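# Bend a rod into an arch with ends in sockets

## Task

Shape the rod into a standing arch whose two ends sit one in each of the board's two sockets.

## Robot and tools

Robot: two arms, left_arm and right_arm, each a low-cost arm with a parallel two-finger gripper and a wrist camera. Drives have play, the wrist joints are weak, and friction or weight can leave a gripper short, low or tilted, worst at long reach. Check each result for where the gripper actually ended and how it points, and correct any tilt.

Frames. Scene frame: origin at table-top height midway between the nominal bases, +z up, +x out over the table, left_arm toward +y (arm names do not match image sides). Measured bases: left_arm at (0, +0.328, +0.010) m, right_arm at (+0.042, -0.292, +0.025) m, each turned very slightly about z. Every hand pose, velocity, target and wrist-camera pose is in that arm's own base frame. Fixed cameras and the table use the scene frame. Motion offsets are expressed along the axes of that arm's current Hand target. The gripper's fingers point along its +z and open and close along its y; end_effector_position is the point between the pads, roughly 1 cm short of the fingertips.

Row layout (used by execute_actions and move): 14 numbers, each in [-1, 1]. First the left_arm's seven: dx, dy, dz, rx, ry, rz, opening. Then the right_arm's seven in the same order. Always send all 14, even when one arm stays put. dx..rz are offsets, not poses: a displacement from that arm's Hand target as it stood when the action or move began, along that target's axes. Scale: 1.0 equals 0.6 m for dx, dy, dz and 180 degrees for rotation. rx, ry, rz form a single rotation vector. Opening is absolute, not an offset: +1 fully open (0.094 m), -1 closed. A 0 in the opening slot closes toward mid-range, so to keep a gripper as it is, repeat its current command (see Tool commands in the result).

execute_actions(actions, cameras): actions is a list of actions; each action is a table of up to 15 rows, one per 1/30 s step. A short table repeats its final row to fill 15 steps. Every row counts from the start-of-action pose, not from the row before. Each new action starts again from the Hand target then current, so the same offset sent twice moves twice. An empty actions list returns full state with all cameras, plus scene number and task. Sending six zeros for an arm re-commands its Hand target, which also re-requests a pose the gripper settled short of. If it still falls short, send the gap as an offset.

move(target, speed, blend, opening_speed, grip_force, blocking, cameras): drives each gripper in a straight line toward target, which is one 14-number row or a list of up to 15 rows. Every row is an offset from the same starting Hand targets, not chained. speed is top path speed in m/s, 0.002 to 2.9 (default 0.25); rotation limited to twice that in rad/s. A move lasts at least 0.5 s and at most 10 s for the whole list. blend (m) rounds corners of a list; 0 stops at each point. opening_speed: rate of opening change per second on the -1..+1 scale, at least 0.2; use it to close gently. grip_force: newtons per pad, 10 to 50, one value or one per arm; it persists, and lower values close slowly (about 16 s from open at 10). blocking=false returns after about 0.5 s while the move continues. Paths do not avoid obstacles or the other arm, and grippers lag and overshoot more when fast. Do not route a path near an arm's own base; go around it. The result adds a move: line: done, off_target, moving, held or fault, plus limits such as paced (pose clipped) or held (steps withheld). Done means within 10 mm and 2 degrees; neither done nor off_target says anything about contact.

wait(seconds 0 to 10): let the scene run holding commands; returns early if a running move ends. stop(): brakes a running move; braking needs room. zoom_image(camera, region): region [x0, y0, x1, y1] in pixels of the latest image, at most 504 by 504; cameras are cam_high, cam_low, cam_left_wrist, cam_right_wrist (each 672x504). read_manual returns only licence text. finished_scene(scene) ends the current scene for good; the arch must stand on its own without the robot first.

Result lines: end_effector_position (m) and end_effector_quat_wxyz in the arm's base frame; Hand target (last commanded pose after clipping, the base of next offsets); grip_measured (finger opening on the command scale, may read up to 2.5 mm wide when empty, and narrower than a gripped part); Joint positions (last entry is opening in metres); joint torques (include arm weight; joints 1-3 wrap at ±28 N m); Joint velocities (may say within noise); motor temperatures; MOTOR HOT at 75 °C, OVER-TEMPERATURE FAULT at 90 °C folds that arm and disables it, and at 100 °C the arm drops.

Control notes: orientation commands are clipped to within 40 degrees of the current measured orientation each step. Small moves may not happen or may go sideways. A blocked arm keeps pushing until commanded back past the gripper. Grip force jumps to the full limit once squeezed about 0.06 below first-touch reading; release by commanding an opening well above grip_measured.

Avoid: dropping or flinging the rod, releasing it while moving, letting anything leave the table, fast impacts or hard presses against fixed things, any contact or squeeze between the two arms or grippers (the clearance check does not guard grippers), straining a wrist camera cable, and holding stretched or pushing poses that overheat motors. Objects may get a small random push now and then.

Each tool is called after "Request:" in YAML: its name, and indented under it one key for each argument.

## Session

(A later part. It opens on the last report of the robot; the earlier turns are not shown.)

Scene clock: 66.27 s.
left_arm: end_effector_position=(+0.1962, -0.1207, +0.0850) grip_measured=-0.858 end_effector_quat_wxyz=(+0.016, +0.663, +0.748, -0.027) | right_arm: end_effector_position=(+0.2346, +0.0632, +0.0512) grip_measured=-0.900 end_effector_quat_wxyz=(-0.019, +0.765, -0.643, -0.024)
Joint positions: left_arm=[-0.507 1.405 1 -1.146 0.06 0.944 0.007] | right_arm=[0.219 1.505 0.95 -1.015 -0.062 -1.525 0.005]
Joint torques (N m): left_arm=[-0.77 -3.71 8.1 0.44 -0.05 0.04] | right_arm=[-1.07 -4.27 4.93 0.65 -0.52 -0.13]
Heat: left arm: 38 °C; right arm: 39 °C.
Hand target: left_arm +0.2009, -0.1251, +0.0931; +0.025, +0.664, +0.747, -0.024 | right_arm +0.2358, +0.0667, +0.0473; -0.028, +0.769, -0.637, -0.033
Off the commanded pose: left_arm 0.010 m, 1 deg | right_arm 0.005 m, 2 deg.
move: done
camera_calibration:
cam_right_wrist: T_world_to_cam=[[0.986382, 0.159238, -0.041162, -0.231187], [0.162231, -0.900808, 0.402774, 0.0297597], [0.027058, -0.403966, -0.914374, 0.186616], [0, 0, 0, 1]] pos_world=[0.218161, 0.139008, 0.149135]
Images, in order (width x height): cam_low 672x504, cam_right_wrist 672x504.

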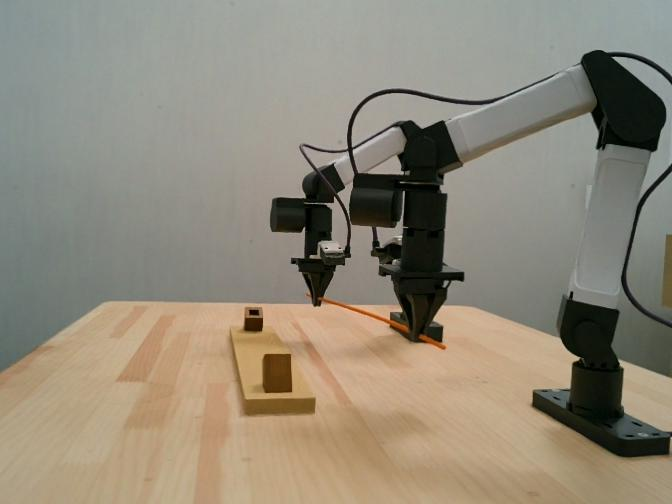

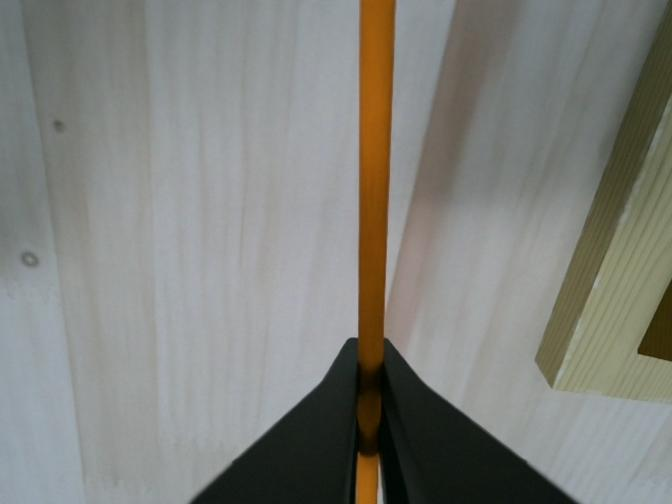

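Request:
move:
  target:
    - [-0.0285, 0.0838, -0.0583, -0.0748, -0.109, 0.018, -1, -0.0095, 0.0053, -0.0907, 0.09, -0.0899, 0.0426, -1]
    - [-0.0733, 0.1402, -0.1078, -0.1442, -0.2405, -0.0328, -1, -0.0295, -0.0527, -0.1397, 0.1731, -0.2043, 0.085, -1]
  speed: 0.12
  blend: [0.01, 0]
  cameras: ["all"]

Request:
zoom_image:
  camera: "cam_right_wrist"
  region: [310, 310, 430, 420]

Request:
zoom_image:
  camera: "cam_low"
  region: [230, 200, 430, 420]

Scene clock: 88.73 s.
left_arm: end_effector_position=(+0.2799, -0.1477, +0.1401) grip_measured=-0.858 end_effector_quat_wxyz=(+0.397, +0.562, +0.719, -0.095) | right_arm: end_effector_position=(+0.2654, +0.0753, +0.1227) grip_measured=-0.900 end_effector_quat_wxyz=(+0.394, -0.609, +0.683, +0.086)
Joint positions: left_arm=[-0.229 1.126 0.726 -0.45 0.48 0.913 0.007] | right_arm=[-0.149 1.146 0.716 -0.675 -0.714 -1.429 0.005]
Joint torques (N m): left_arm=[0.36 -4.22 6.56 2.35 0.6 -0.2] | right_arm=[-0.99 -4.55 5.6 1.63 -1.36 0.4]
Heat: left arm: 39 °C; right arm: 38 °C.
Hand target: left_arm +0.2891, -0.1544, +0.1605; +0.440, +0.548, +0.704, -0.102 | right_arm +0.2648, +0.0828, +0.1323; +0.422, -0.596, +0.676, +0.104
Off the commanded pose: left_arm 0.023 m, 6 deg | right_arm 0.012 m, 4 deg.
move: off_target (left_arm, right_arm)
camera_calibration:
cam_left_wrist: T_world_to_cam=[[-0.860244, -0.370504, -0.350297, 0.244363], [-0.26132, 0.910291, -0.321063, 0.287745], [0.437827, -0.184653, -0.879892, 0.0921018], [0, 0, 0, 1]] pos_world=[0.24508, -0.154388, 0.259023]
cam_right_wrist: T_world_to_cam=[[0.916538, -0.232681, 0.325297, -0.257416], [-0.149827, -0.953873, -0.260152, 0.175049], [0.370824, 0.189701, -0.909122, 0.119492], [0, 0, 0, 1]] pos_world=[0.217848, 0.0844107, 0.237908]

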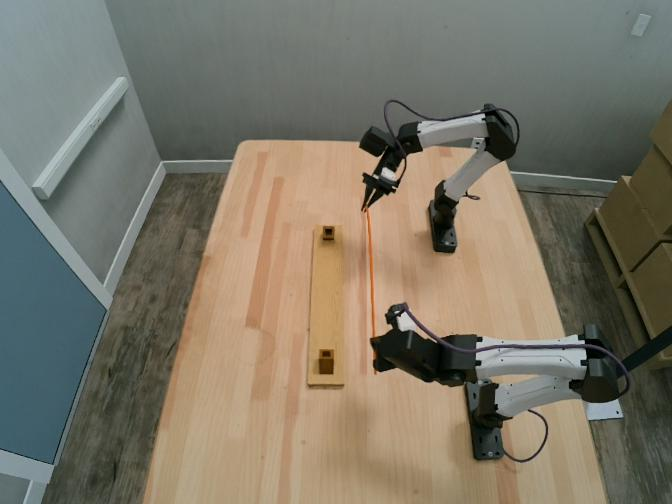

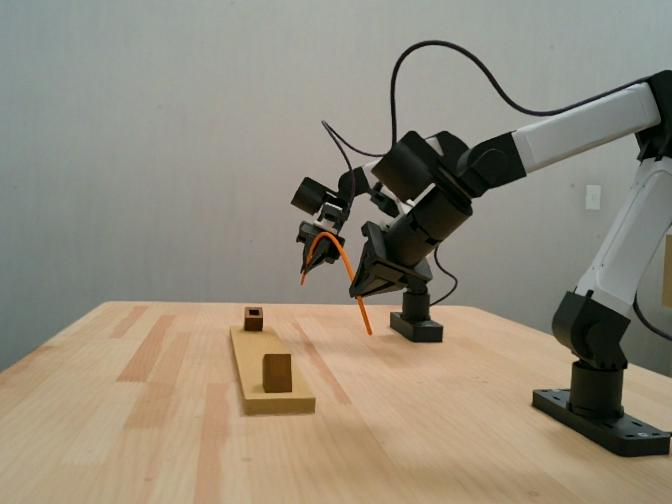

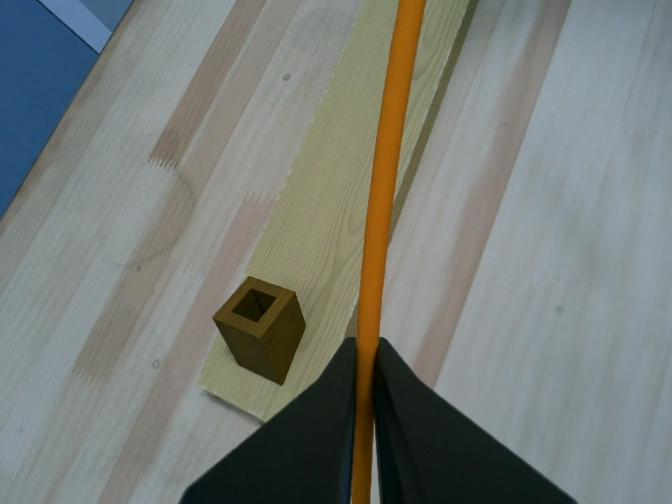

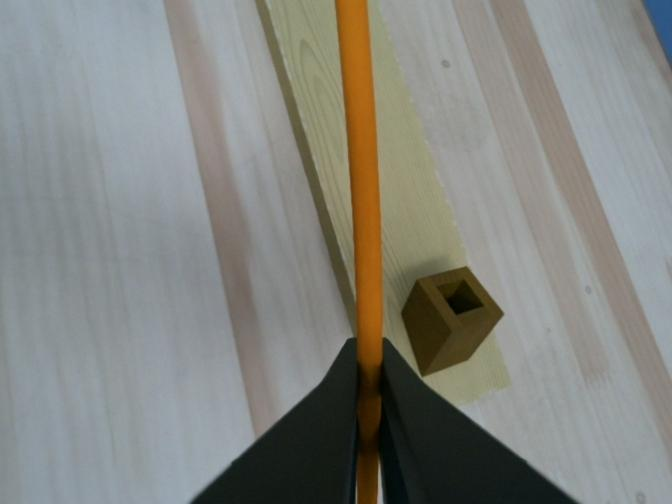

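Scaled by 4.200 from the camera's 672x504 image, which has a finer 960x720 frame.

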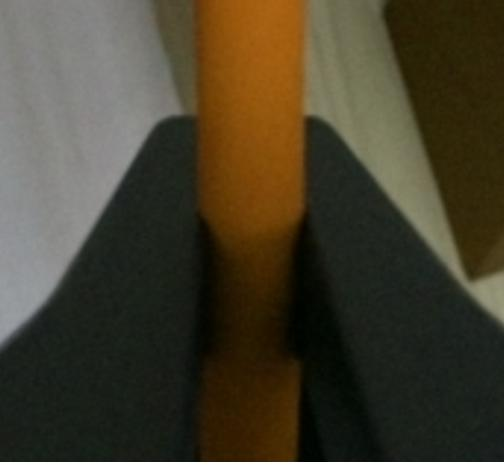

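Scaled by 2.291 from the camera's 672x504 image, which has a finer 960x720 frame.

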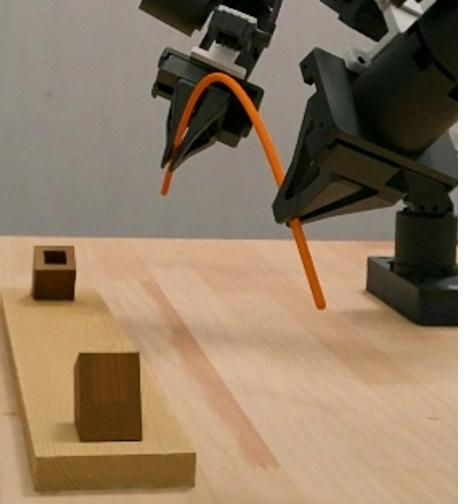

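Request:
zoom_image:
  camera: "cam_left_wrist"
  region: [190, 260, 340, 390]

Request:
zoom_image:
  camera: "cam_right_wrist"
  region: [385, 250, 535, 380]

Request:
zoom_image:
  camera: "cam_high"
  region: [305, 330, 385, 390]

Request:
zoom_image:
  camera: "cam_high"
  region: [305, 195, 385, 255]

Scaled by 3.360 from the camera's 672x504 image, which has a finer 960x720 frame.

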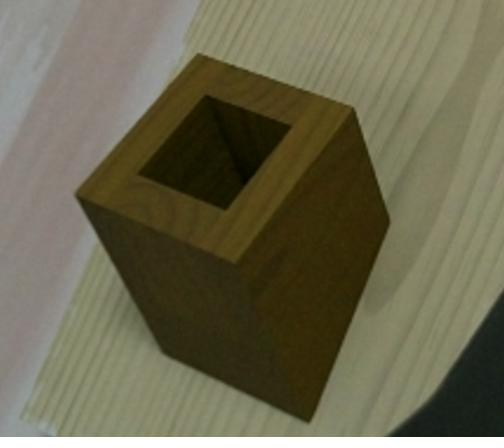

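Scaled by 3.360 from the camera's 672x504 image, which has a finer 960x720 frame.

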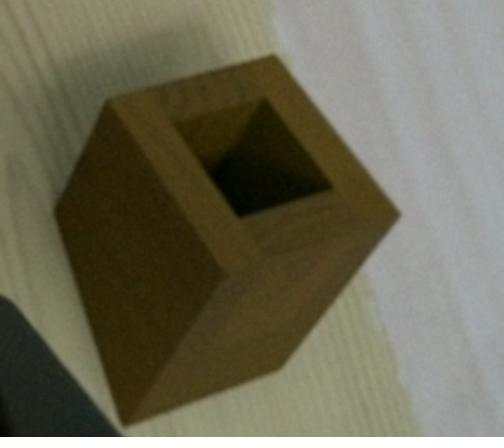

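Scaled by 6.300 from the camera's 672x504 image, which has a finer 960x720 frame.

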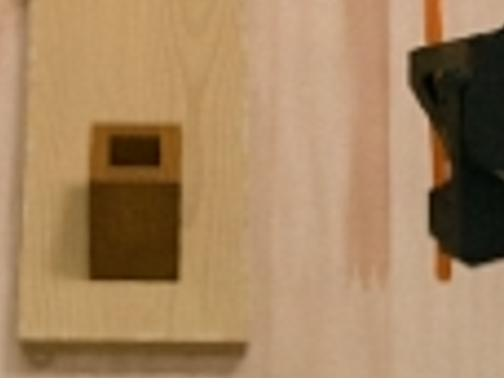

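Scaled by 6.300 from the camera's 672x504 image, which has a finer 960x720 frame.

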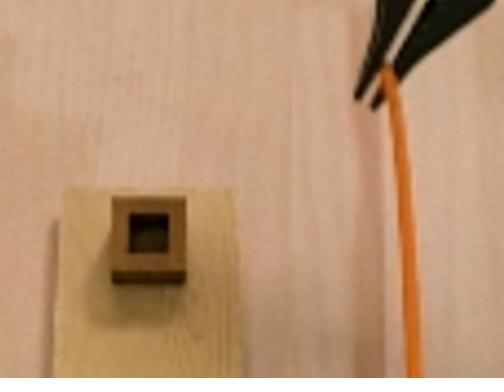

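Request:
zoom_image:
  camera: "cam_right_wrist"
  region: [395, 255, 515, 385]

Scaled by 3.877 from the camera's 672x504 image, which has a finer 960x720 frame.

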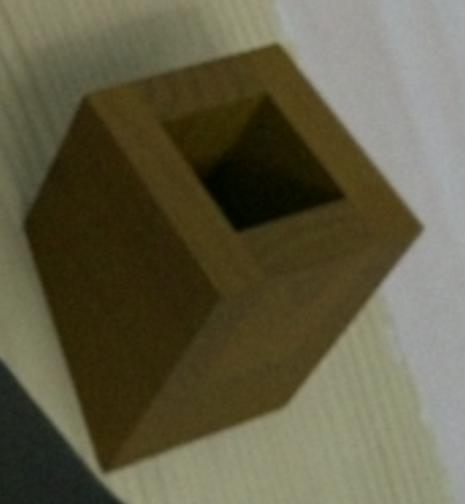

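Request:
move:
  target: [-0.0385, 0.0712, 0.0587, -0.0951, -0.0775, -0.0409, -1, -0.0358, -0.0785, 0.0622, 0.0827, -0.0751, 0.0577, -1]
  speed: 0.12
  cameras: ["cam_high", "cam_low"]

Request:
zoom_image:
  camera: "cam_high"
  region: [305, 315, 385, 385]

Request:
zoom_image:
  camera: "cam_high"
  region: [305, 190, 385, 260]

Request:
zoom_image:
  camera: "cam_low"
  region: [220, 180, 380, 420]

Scene clock: 118.90 s.
left_arm: end_effector_position=(+0.3399, -0.1659, +0.1517) grip_measured=-0.858 end_effector_quat_wxyz=(+0.559, +0.427, +0.707, -0.076) | right_arm: end_effector_position=(+0.3249, +0.1002, +0.1396) grip_measured=-0.900 end_effector_quat_wxyz=(+0.554, -0.464, +0.684, +0.098)
Joint positions: left_arm=[-0.292 1.233 0.502 0.332 0.359 0.556 0.007] | right_arm=[-0.06 1.192 0.464 0.2 -0.758 -0.803 0.005]
Joint torques (N m): left_arm=[-1.2 -3.03 6.38 2.88 0.1 -0.3] | right_arm=[0.79 -2.48 5.72 2.6 -0.69 0.62]
Motor temperatures (°C): left_arm=[22 26 39 42 23 23 24] | right_arm=[25 26 39 31 27 23 24]
Heat: left arm: 42 °C; right arm: 39 °C.
Hand target: left_arm +0.3441, -0.1760, +0.1711; +0.591, +0.414, +0.686, -0.090 | right_arm +0.3221, +0.1096, +0.1410; +0.560, -0.457, +0.680, +0.123
Off the commanded pose: left_arm 0.022 m, 5 deg | right_arm 0.010 m, 3 deg.
move: off_target (left_arm, right_arm)
Images, in order (width x height): cam_high 672x504, cam_low 672x504.

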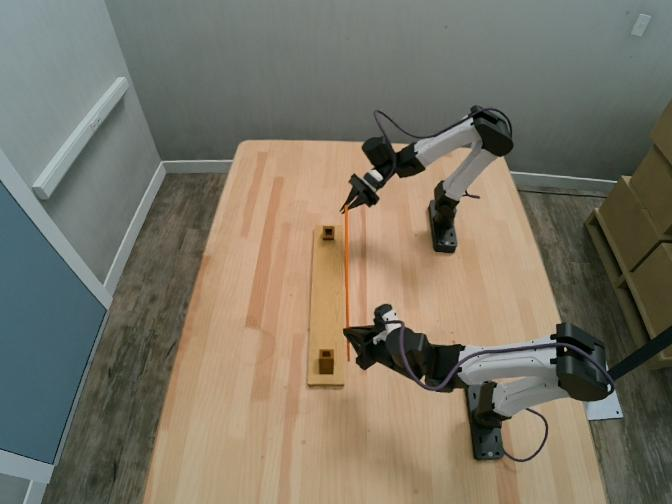

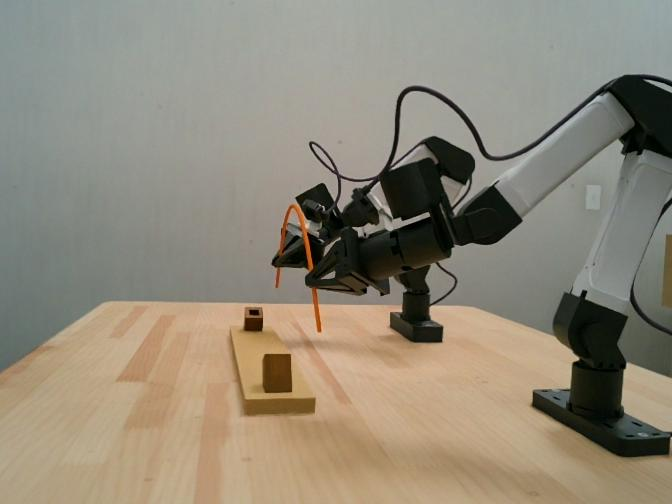

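Scaled by 6.300 from the camera's 672x504 image, which has a finer 960x720 frame.

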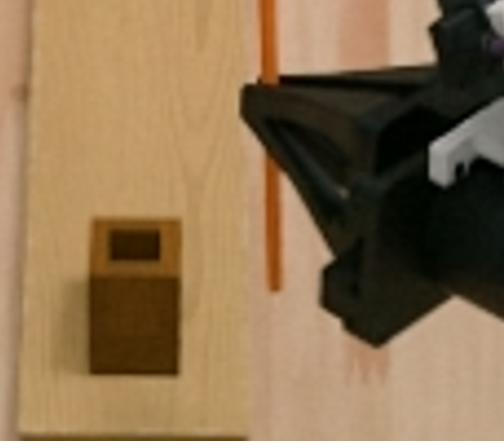

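Scaled by 6.300 from the camera's 672x504 image, which has a finer 960x720 frame.

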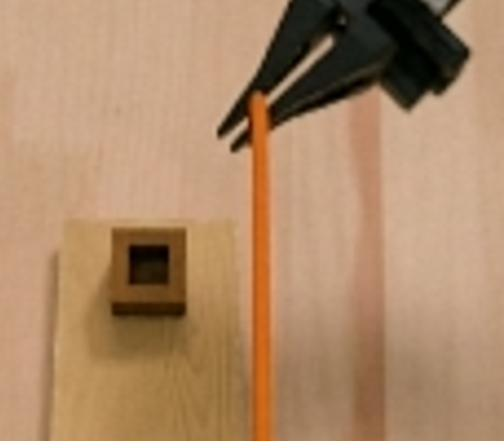

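Scaled by 2.100 from the camera's 672x504 image, which has a finer 960x720 frame.

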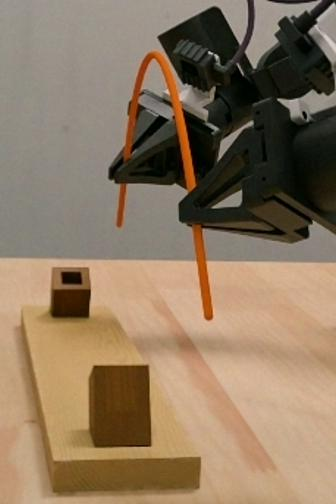

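Request:
move:
  target: [-0.0017, 0.029, 0.089, -0.0774, -0.0741, -0.0691, -1, 0.0003, -0.0422, 0.0978, 0.0682, -0.0554, 0.084, -1]
  speed: 0.1
  cameras: ["cam_high", "cam_low"]

Request:
zoom_image:
  camera: "cam_high"
  region: [305, 330, 345, 370]

Request:
zoom_image:
  camera: "cam_high"
  region: [308, 205, 348, 245]

Request:
zoom_image:
  camera: "cam_low"
  region: [220, 180, 380, 420]

Request:
zoom_image:
  camera: "cam_low"
  region: [230, 280, 300, 400]

Scene clock: 137.47 s.
left_arm: end_effector_position=(+0.3919, -0.1861, +0.1322) grip_measured=-0.858 end_effector_quat_wxyz=(+0.661, +0.273, +0.694, -0.087) | right_arm: end_effector_position=(+0.3823, +0.1272, +0.1239) grip_measured=-0.900 end_effector_quat_wxyz=(+0.633, -0.307, +0.698, +0.132)
Joint positions: left_arm=[-0.402 1.708 0.447 1.15 0.103 0.255 0.007] | right_arm=[0.113 1.622 0.389 1.046 -0.499 -0.298 0.005]
Joint torques (N m): left_arm=[-1.33 -5.19 6.48 3.02 -0.04 -0.4] | right_arm=[0.79 -4.64 4.25 3.08 -0.3 0.86]
Motor temperatures (°C): left_arm=[22 26 38 48 23 23 24] | right_arm=[26 26 39 35 26 23 24]
Heat: left arm: 48 °C; right arm: 39 °C.
Hand target: left_arm +0.3951, -0.1981, +0.1632; +0.699, +0.250, +0.660, -0.117 | right_arm +0.3794, +0.1353, +0.1295; +0.641, -0.289, +0.692, +0.161
Off the commanded pose: left_arm 0.033 m, 7 deg | right_arm 0.010 m, 4 deg.
move: off_target (left_arm, right_arm)
Images, in order (width x height): cam_high 672x504, cam_low 672x504.

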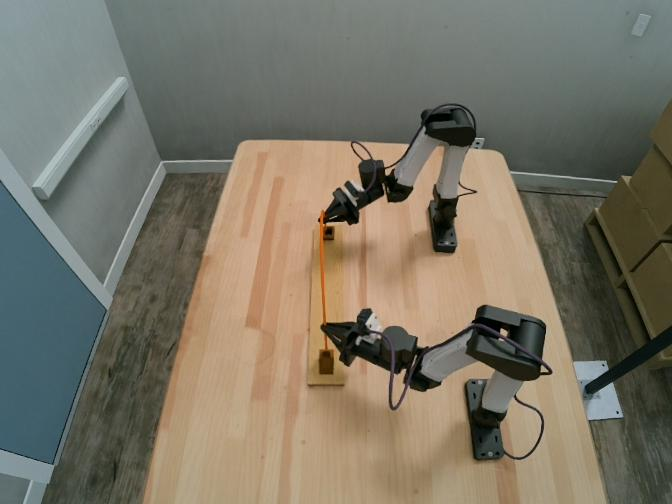

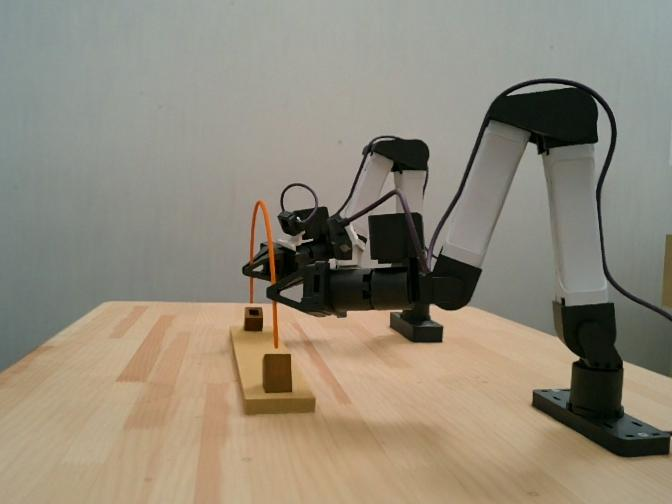

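Scaled by 12.600 from the camera's 672x504 image, which has a finer 960x720 frame.

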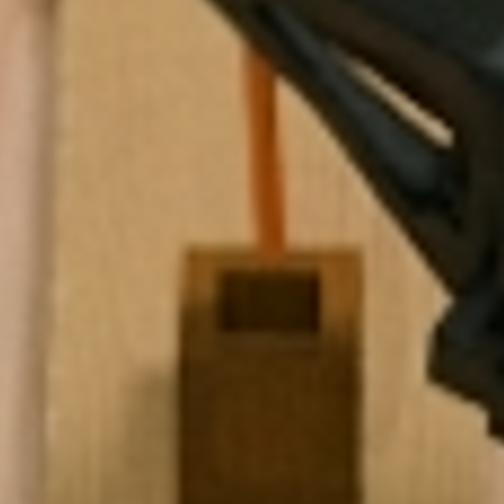

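Scaled by 12.600 from the camera's 672x504 image, which has a finer 960x720 frame.

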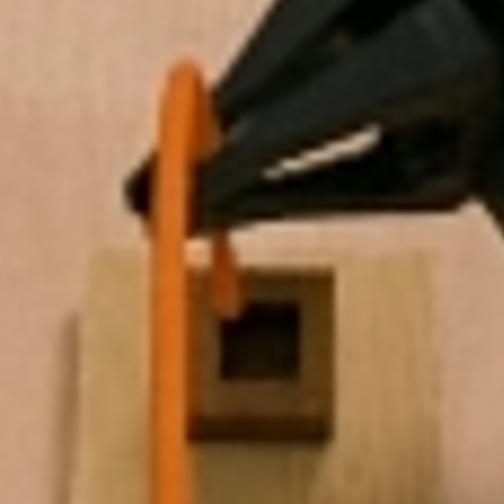

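Scaled by 2.100 from the camera's 672x504 image, which has a finer 960x720 frame.

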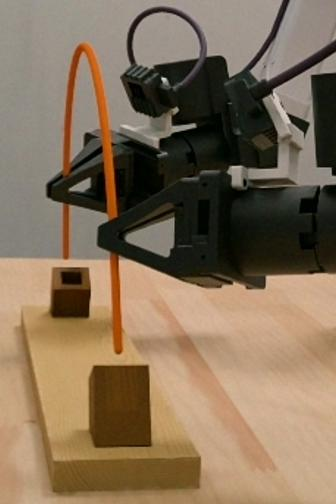

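Scaled by 4.200 from the camera's 672x504 image, which has a finer 960x720 frame.

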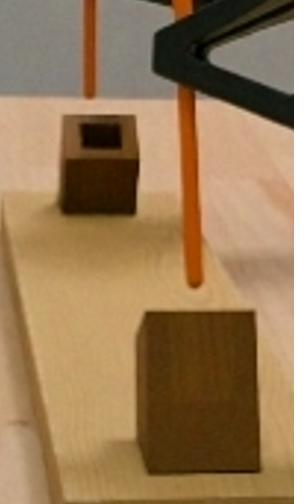

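Request:
move:
  target: [0.044, -0.0007, 0.0032, 0.0035, 0.0167, 0.0286, -1, 0.0523, 0.0035, -0.0013, 0.0007, 0.0188, -0.0275, -1]
  speed: 0.06
  cameras: ["cam_high", "cam_low"]

Request:
zoom_image:
  camera: "cam_high"
  region: [305, 330, 345, 370]

Request:
zoom_image:
  camera: "cam_high"
  region: [308, 205, 348, 245]

Request:
zoom_image:
  camera: "cam_low"
  region: [220, 190, 320, 400]

Scene clock: 149.50 s.
left_arm: end_effector_position=(+0.3934, -0.1859, +0.1071) grip_measured=-0.858 end_effector_quat_wxyz=(+0.644, +0.296, +0.702, -0.066) | right_arm: end_effector_position=(+0.3795, +0.1228, +0.0919) grip_measured=-0.900 end_effector_quat_wxyz=(+0.616, -0.321, +0.712, +0.109)
Joint positions: left_arm=[-0.402 1.784 0.447 1.174 0.098 0.313 0.007] | right_arm=[0.113 1.717 0.36 1.109 -0.473 -0.363 0.005]
Joint torques (N m): left_arm=[-0.24 -5.53 6.02 3.04 0.11 -0.03] | right_arm=[0.24 -4.92 3.79 3.06 -0.48 0.29]
Heat: left arm: 48 °C; right arm: 39 °C.
Hand target: left_arm +0.3993, -0.1950, +0.1372; +0.685, +0.287, +0.665, -0.083 | right_arm +0.3772, +0.1305, +0.0985; +0.627, -0.322, +0.698, +0.124
Off the commanded pose: left_arm 0.032 m, 7 deg | right_arm 0.010 m, 3 deg.
move: off_target (left_arm, right_arm)
Images, in order (width x height): cam_high 672x504, cam_low 672x504.

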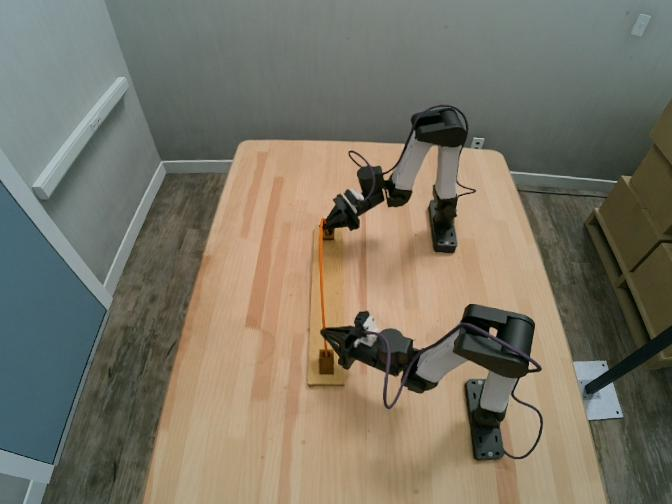

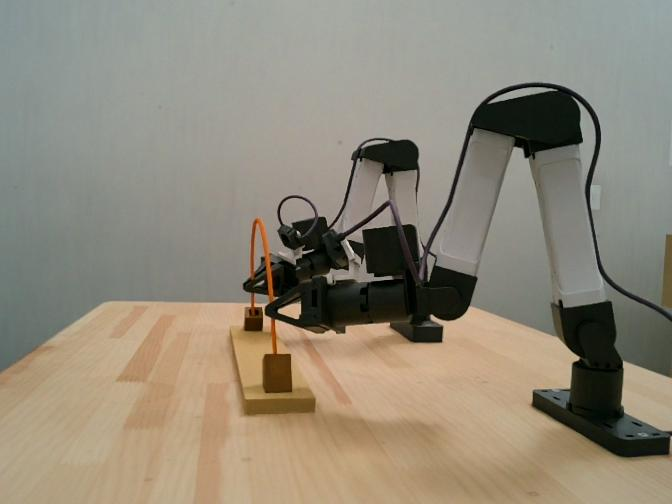

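Scaled by 12.600 from the camera's 672x504 image, which has a finer 960x720 frame.

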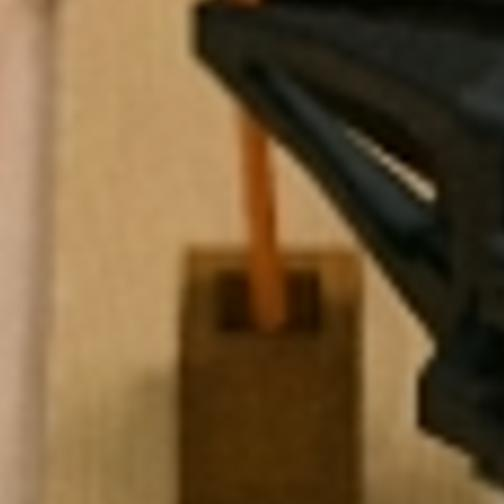

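Scaled by 12.600 from the camera's 672x504 image, which has a finer 960x720 frame.

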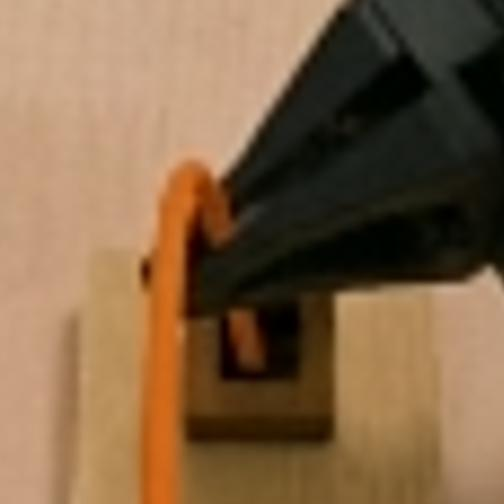

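Scaled by 2.400 from the camera's 672x504 image, which has a finer 960x720 frame.

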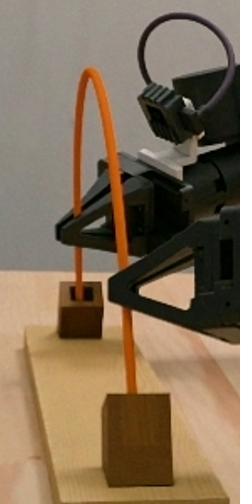

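Request:
move:
  target: [0.0367, -0.001, -0.0048, 0.0007, 0.0092, 0.0399, -1, 0.0378, 0.0027, 0.0002, 0.0036, 0.0144, -0.0372, -1]
  speed: 0.06
  cameras: ["cam_high", "cam_low"]

Request:
zoom_image:
  camera: "cam_high"
  region: [305, 330, 345, 370]

Request:
zoom_image:
  camera: "cam_high"
  region: [308, 205, 348, 245]

Request:
zoom_image:
  camera: "cam_low"
  region: [220, 190, 320, 400]

Scene clock: 156.67 s.
left_arm: end_effector_position=(+0.3974, -0.1785, +0.0908) grip_measured=-0.858 end_effector_quat_wxyz=(+0.641, +0.333, +0.691, -0.021) | right_arm: end_effector_position=(+0.3795, +0.1178, +0.0723) grip_measured=-0.900 end_effector_quat_wxyz=(+0.610, -0.356, +0.705, +0.062)
Joint positions: left_arm=[-0.384 1.853 0.444 1.23 0.096 0.433 0.007] | right_arm=[0.113 1.789 0.346 1.164 -0.441 -0.488 0.005]
Joint torques (N m): left_arm=[-0.36 -5.68 4.38 3.07 0.22 0.06] | right_arm=[-0.05 -4.89 3.17 2.98 -0.52 0.2]
Motor temperatures (°C): left_arm=[22 27 37 48 22 23 25] | right_arm=[26 26 37 40 26 23 25]
Heat: left arm: 48 °C; right arm: 40 °C.
Hand target: left_arm +0.3987, -0.1882, +0.1161; +0.678, +0.330, +0.656, -0.036 | right_arm +0.3762, +0.1251, +0.0764; +0.619, -0.362, +0.693, +0.076
Off the commanded pose: left_arm 0.027 m, 6 deg | right_arm 0.009 m, 2 deg.
move: off_target (left_arm)
Images, in order (width x height): cam_high 672x504, cam_low 672x504.

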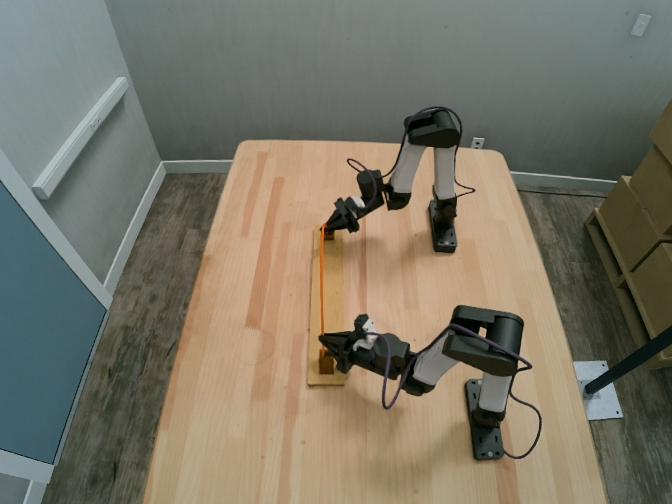

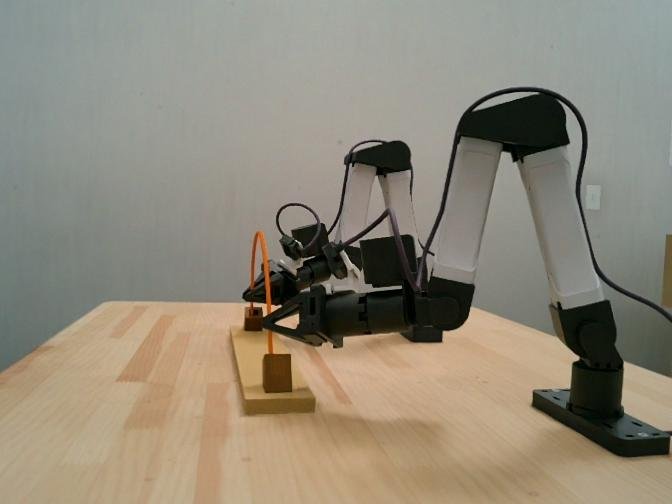

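Scaled by 12.600 from the camera's 672x504 image, which has a finer 960x720 frame.

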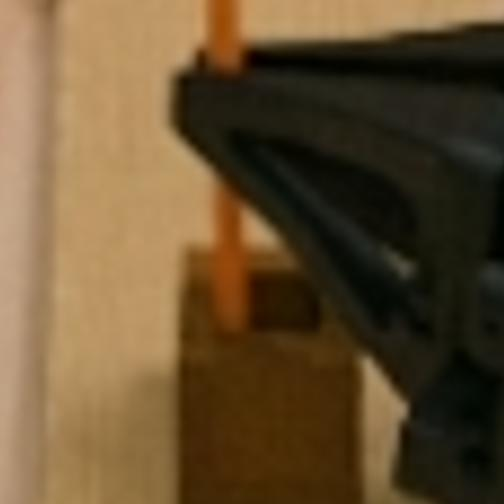

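Scaled by 12.600 from the camera's 672x504 image, which has a finer 960x720 frame.

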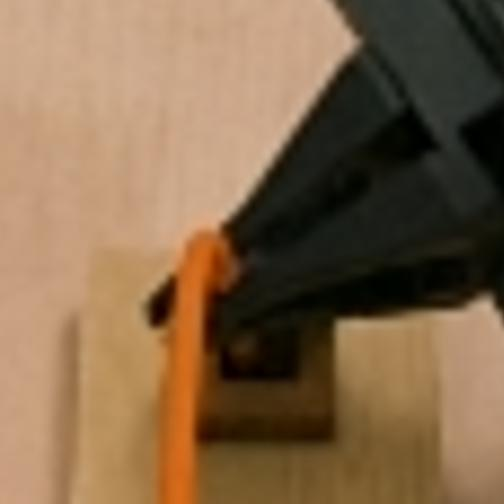

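Scaled by 2.400 from the camera's 672x504 image, which has a finer 960x720 frame.

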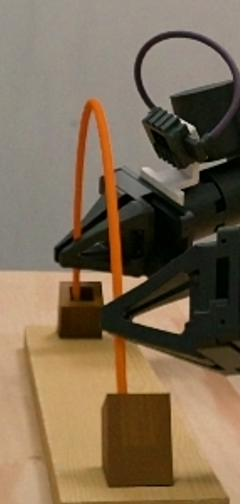

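Request:
move:
  target:
    - [0.0167, 0.003, -0.003, 0, 0, 0, -1, 0.006, -0.0005, 0, 0, 0, 0, -1]
    - [0.0167, 0.003, -0.003, 0, 0, 0, -0.6, 0.006, -0.0005, 0, 0, 0, 0, -0.6]
  speed: 0.04
  opening_speed: 0.3
  cameras: ["cam_high", "cam_low", "cam_left_wrist", "cam_right_wrist"]

Request:
zoom_image:
  camera: "cam_high"
  region: [300, 210, 350, 370]

Request:
zoom_image:
  camera: "cam_low"
  region: [220, 190, 320, 400]

Scene clock: 162.57 s.
left_arm: end_effector_position=(+0.3984, -0.1770, +0.0920) grip_measured=-0.603 end_effector_quat_wxyz=(+0.655, +0.334, +0.678, -0.029) | right_arm: end_effector_position=(+0.3802, +0.1179, +0.0733) grip_measured=-0.602 end_effector_quat_wxyz=(+0.616, -0.360, +0.698, +0.062)
Joint positions: left_arm=[-0.364 1.896 0.437 1.316 0.136 0.433 0.019] | right_arm=[0.107 1.807 0.346 1.198 -0.456 -0.493 0.019]
Joint torques (N m): left_arm=[-0.27 -5.64 4.01 2.78 0.04 0.06] | right_arm=[-0.2 -4.72 2.95 2.83 -0.45 0.19]
Heat: left arm: 50 °C; right arm: 40 °C.
Hand target: left_arm +0.3994, -0.1820, +0.1078; +0.678, +0.330, +0.656, -0.036 | right_arm +0.3765, +0.1234, +0.0733; +0.619, -0.362, +0.693, +0.076
Off the commanded pose: left_arm 0.017 m, 4 deg | right_arm 0.007 m, 2 deg.
move: off_target (left_arm); target 2's new opening was sent with left_arm's hand 0.017 m and 4 deg from that target
camera_calibration:
cam_left_wrist: T_world_to_cam=[[-0.446025, -0.793234, -0.414539, 0.0845831], [-0.313648, 0.572318, -0.757679, 0.331113], [0.838264, -0.207924, -0.504064, -0.205773], [0, 0, 0, 1]] pos_world=[0.314071, -0.165193, 0.182217]
cam_right_wrist: T_world_to_cam=[[0.610212, -0.719038, 0.332604, -0.163478], [-0.355949, -0.623901, -0.695735, 0.291408], [0.707772, 0.306156, -0.636653, -0.137851], [0, 0, 0, 1]] pos_world=[0.301049, 0.106467, 0.169353]

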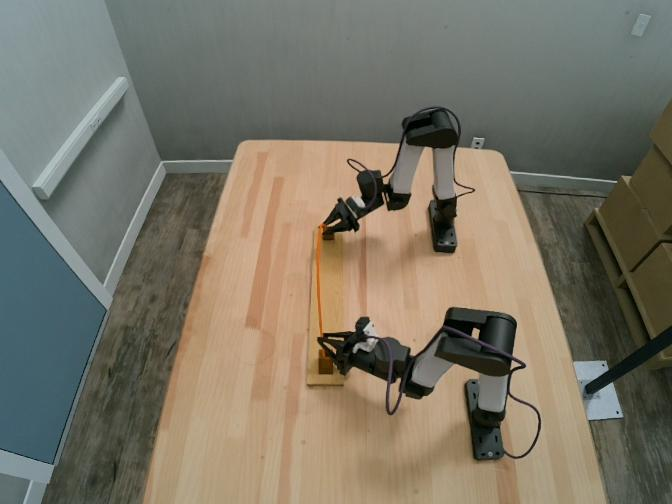

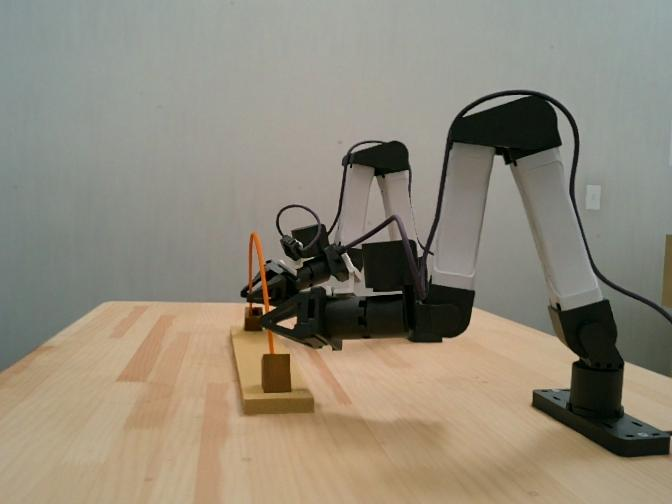

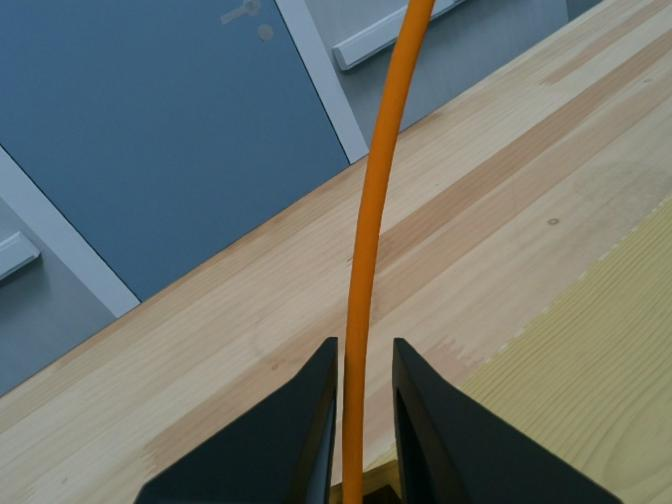

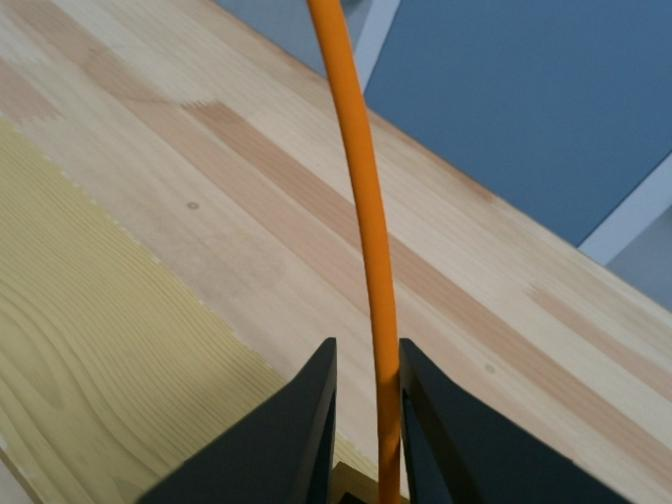

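Scaled by 3.150 from the camera's 672x504 image, which has a finer 960x720 frame.

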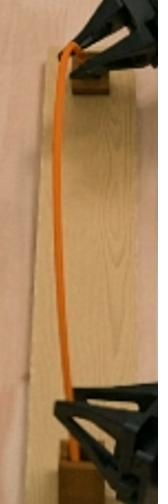

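Scaled by 2.400 from the camera's 672x504 image, which has a finer 960x720 frame.

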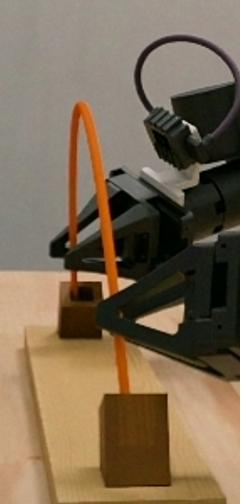

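Request:
move:
  target: [0, 0, 0, 0, 0, 0, -0.2, 0, 0, 0, 0, 0, 0, -0.2]
  speed: 0.04
  opening_speed: 0.3
  cameras: ["cam_high", "cam_low", "cam_left_wrist", "cam_right_wrist"]

Request:
zoom_image:
  camera: "cam_high"
  region: [300, 210, 350, 370]

Request:
zoom_image:
  camera: "cam_low"
  region: [220, 190, 320, 400]

Scene clock: 165.90 s.
left_arm: end_effector_position=(+0.3984, -0.1770, +0.0920) grip_measured=-0.203 end_effector_quat_wxyz=(+0.655, +0.334, +0.678, -0.029) | right_arm: end_effector_position=(+0.3802, +0.1179, +0.0733) grip_measured=-0.202 end_effector_quat_wxyz=(+0.616, -0.360, +0.698, +0.062)
Joint positions: left_arm=[-0.364 1.896 0.437 1.316 0.136 0.433 0.037] | right_arm=[0.107 1.807 0.346 1.198 -0.456 -0.493 0.038]
Joint torques (N m): left_arm=[-0.28 -5.65 4.03 2.78 0.04 0.06] | right_arm=[-0.2 -4.74 2.93 2.83 -0.45 0.19]
Heat: left arm: 50 °C; right arm: 40 °C.
Hand target: left_arm +0.3994, -0.1820, +0.1078; +0.678, +0.330, +0.656, -0.036 | right_arm +0.3765, +0.1234, +0.0733; +0.619, -0.362, +0.693, +0.076
Off the commanded pose: left_arm 0.017 m, 4 deg | right_arm 0.007 m, 2 deg.
move: off_target (left_arm)
camera_calibration:
cam_left_wrist: T_world_to_cam=[[-0.446025, -0.793234, -0.414539, 0.0845831], [-0.313648, 0.572318, -0.757679, 0.331113], [0.838264, -0.207924, -0.504064, -0.205773], [0, 0, 0, 1]] pos_world=[0.314071, -0.165193, 0.182217]
cam_right_wrist: T_world_to_cam=[[0.610212, -0.719038, 0.332604, -0.163478], [-0.355949, -0.623901, -0.695735, 0.291408], [0.707772, 0.306156, -0.636653, -0.137851], [0, 0, 0, 1]] pos_world=[0.301049, 0.106467, 0.169353]

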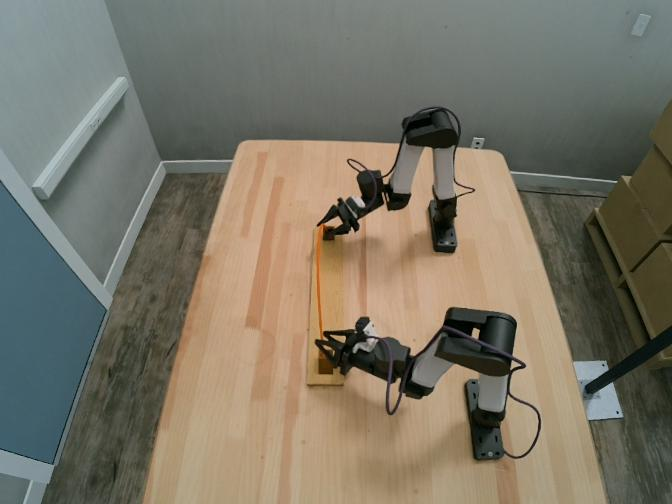

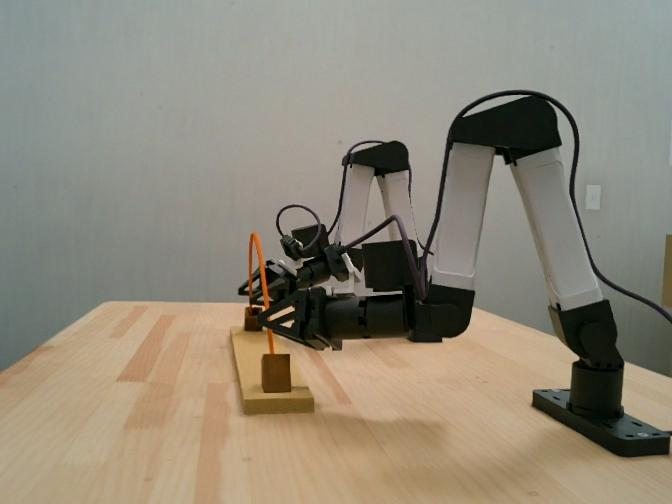

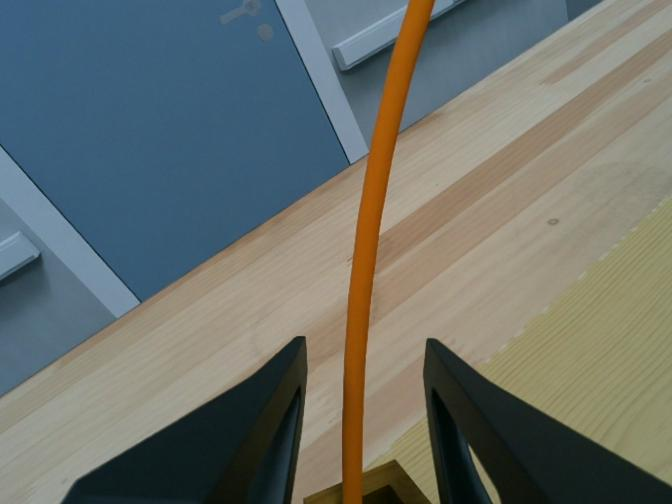

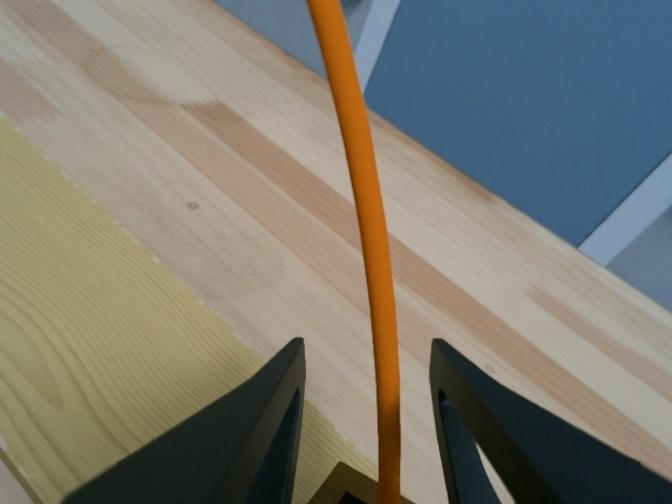

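Scaled by 3.150 from the camera's 672x504 image, which has a finer 960x720 frame.

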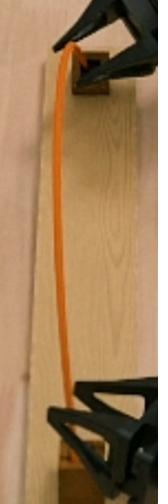

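Scaled by 2.400 from the camera's 672x504 image, which has a finer 960x720 frame.

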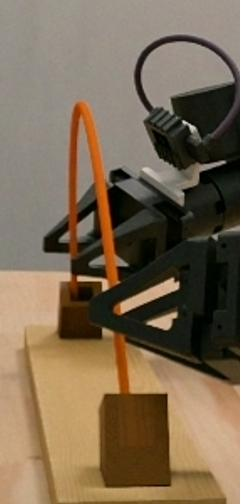

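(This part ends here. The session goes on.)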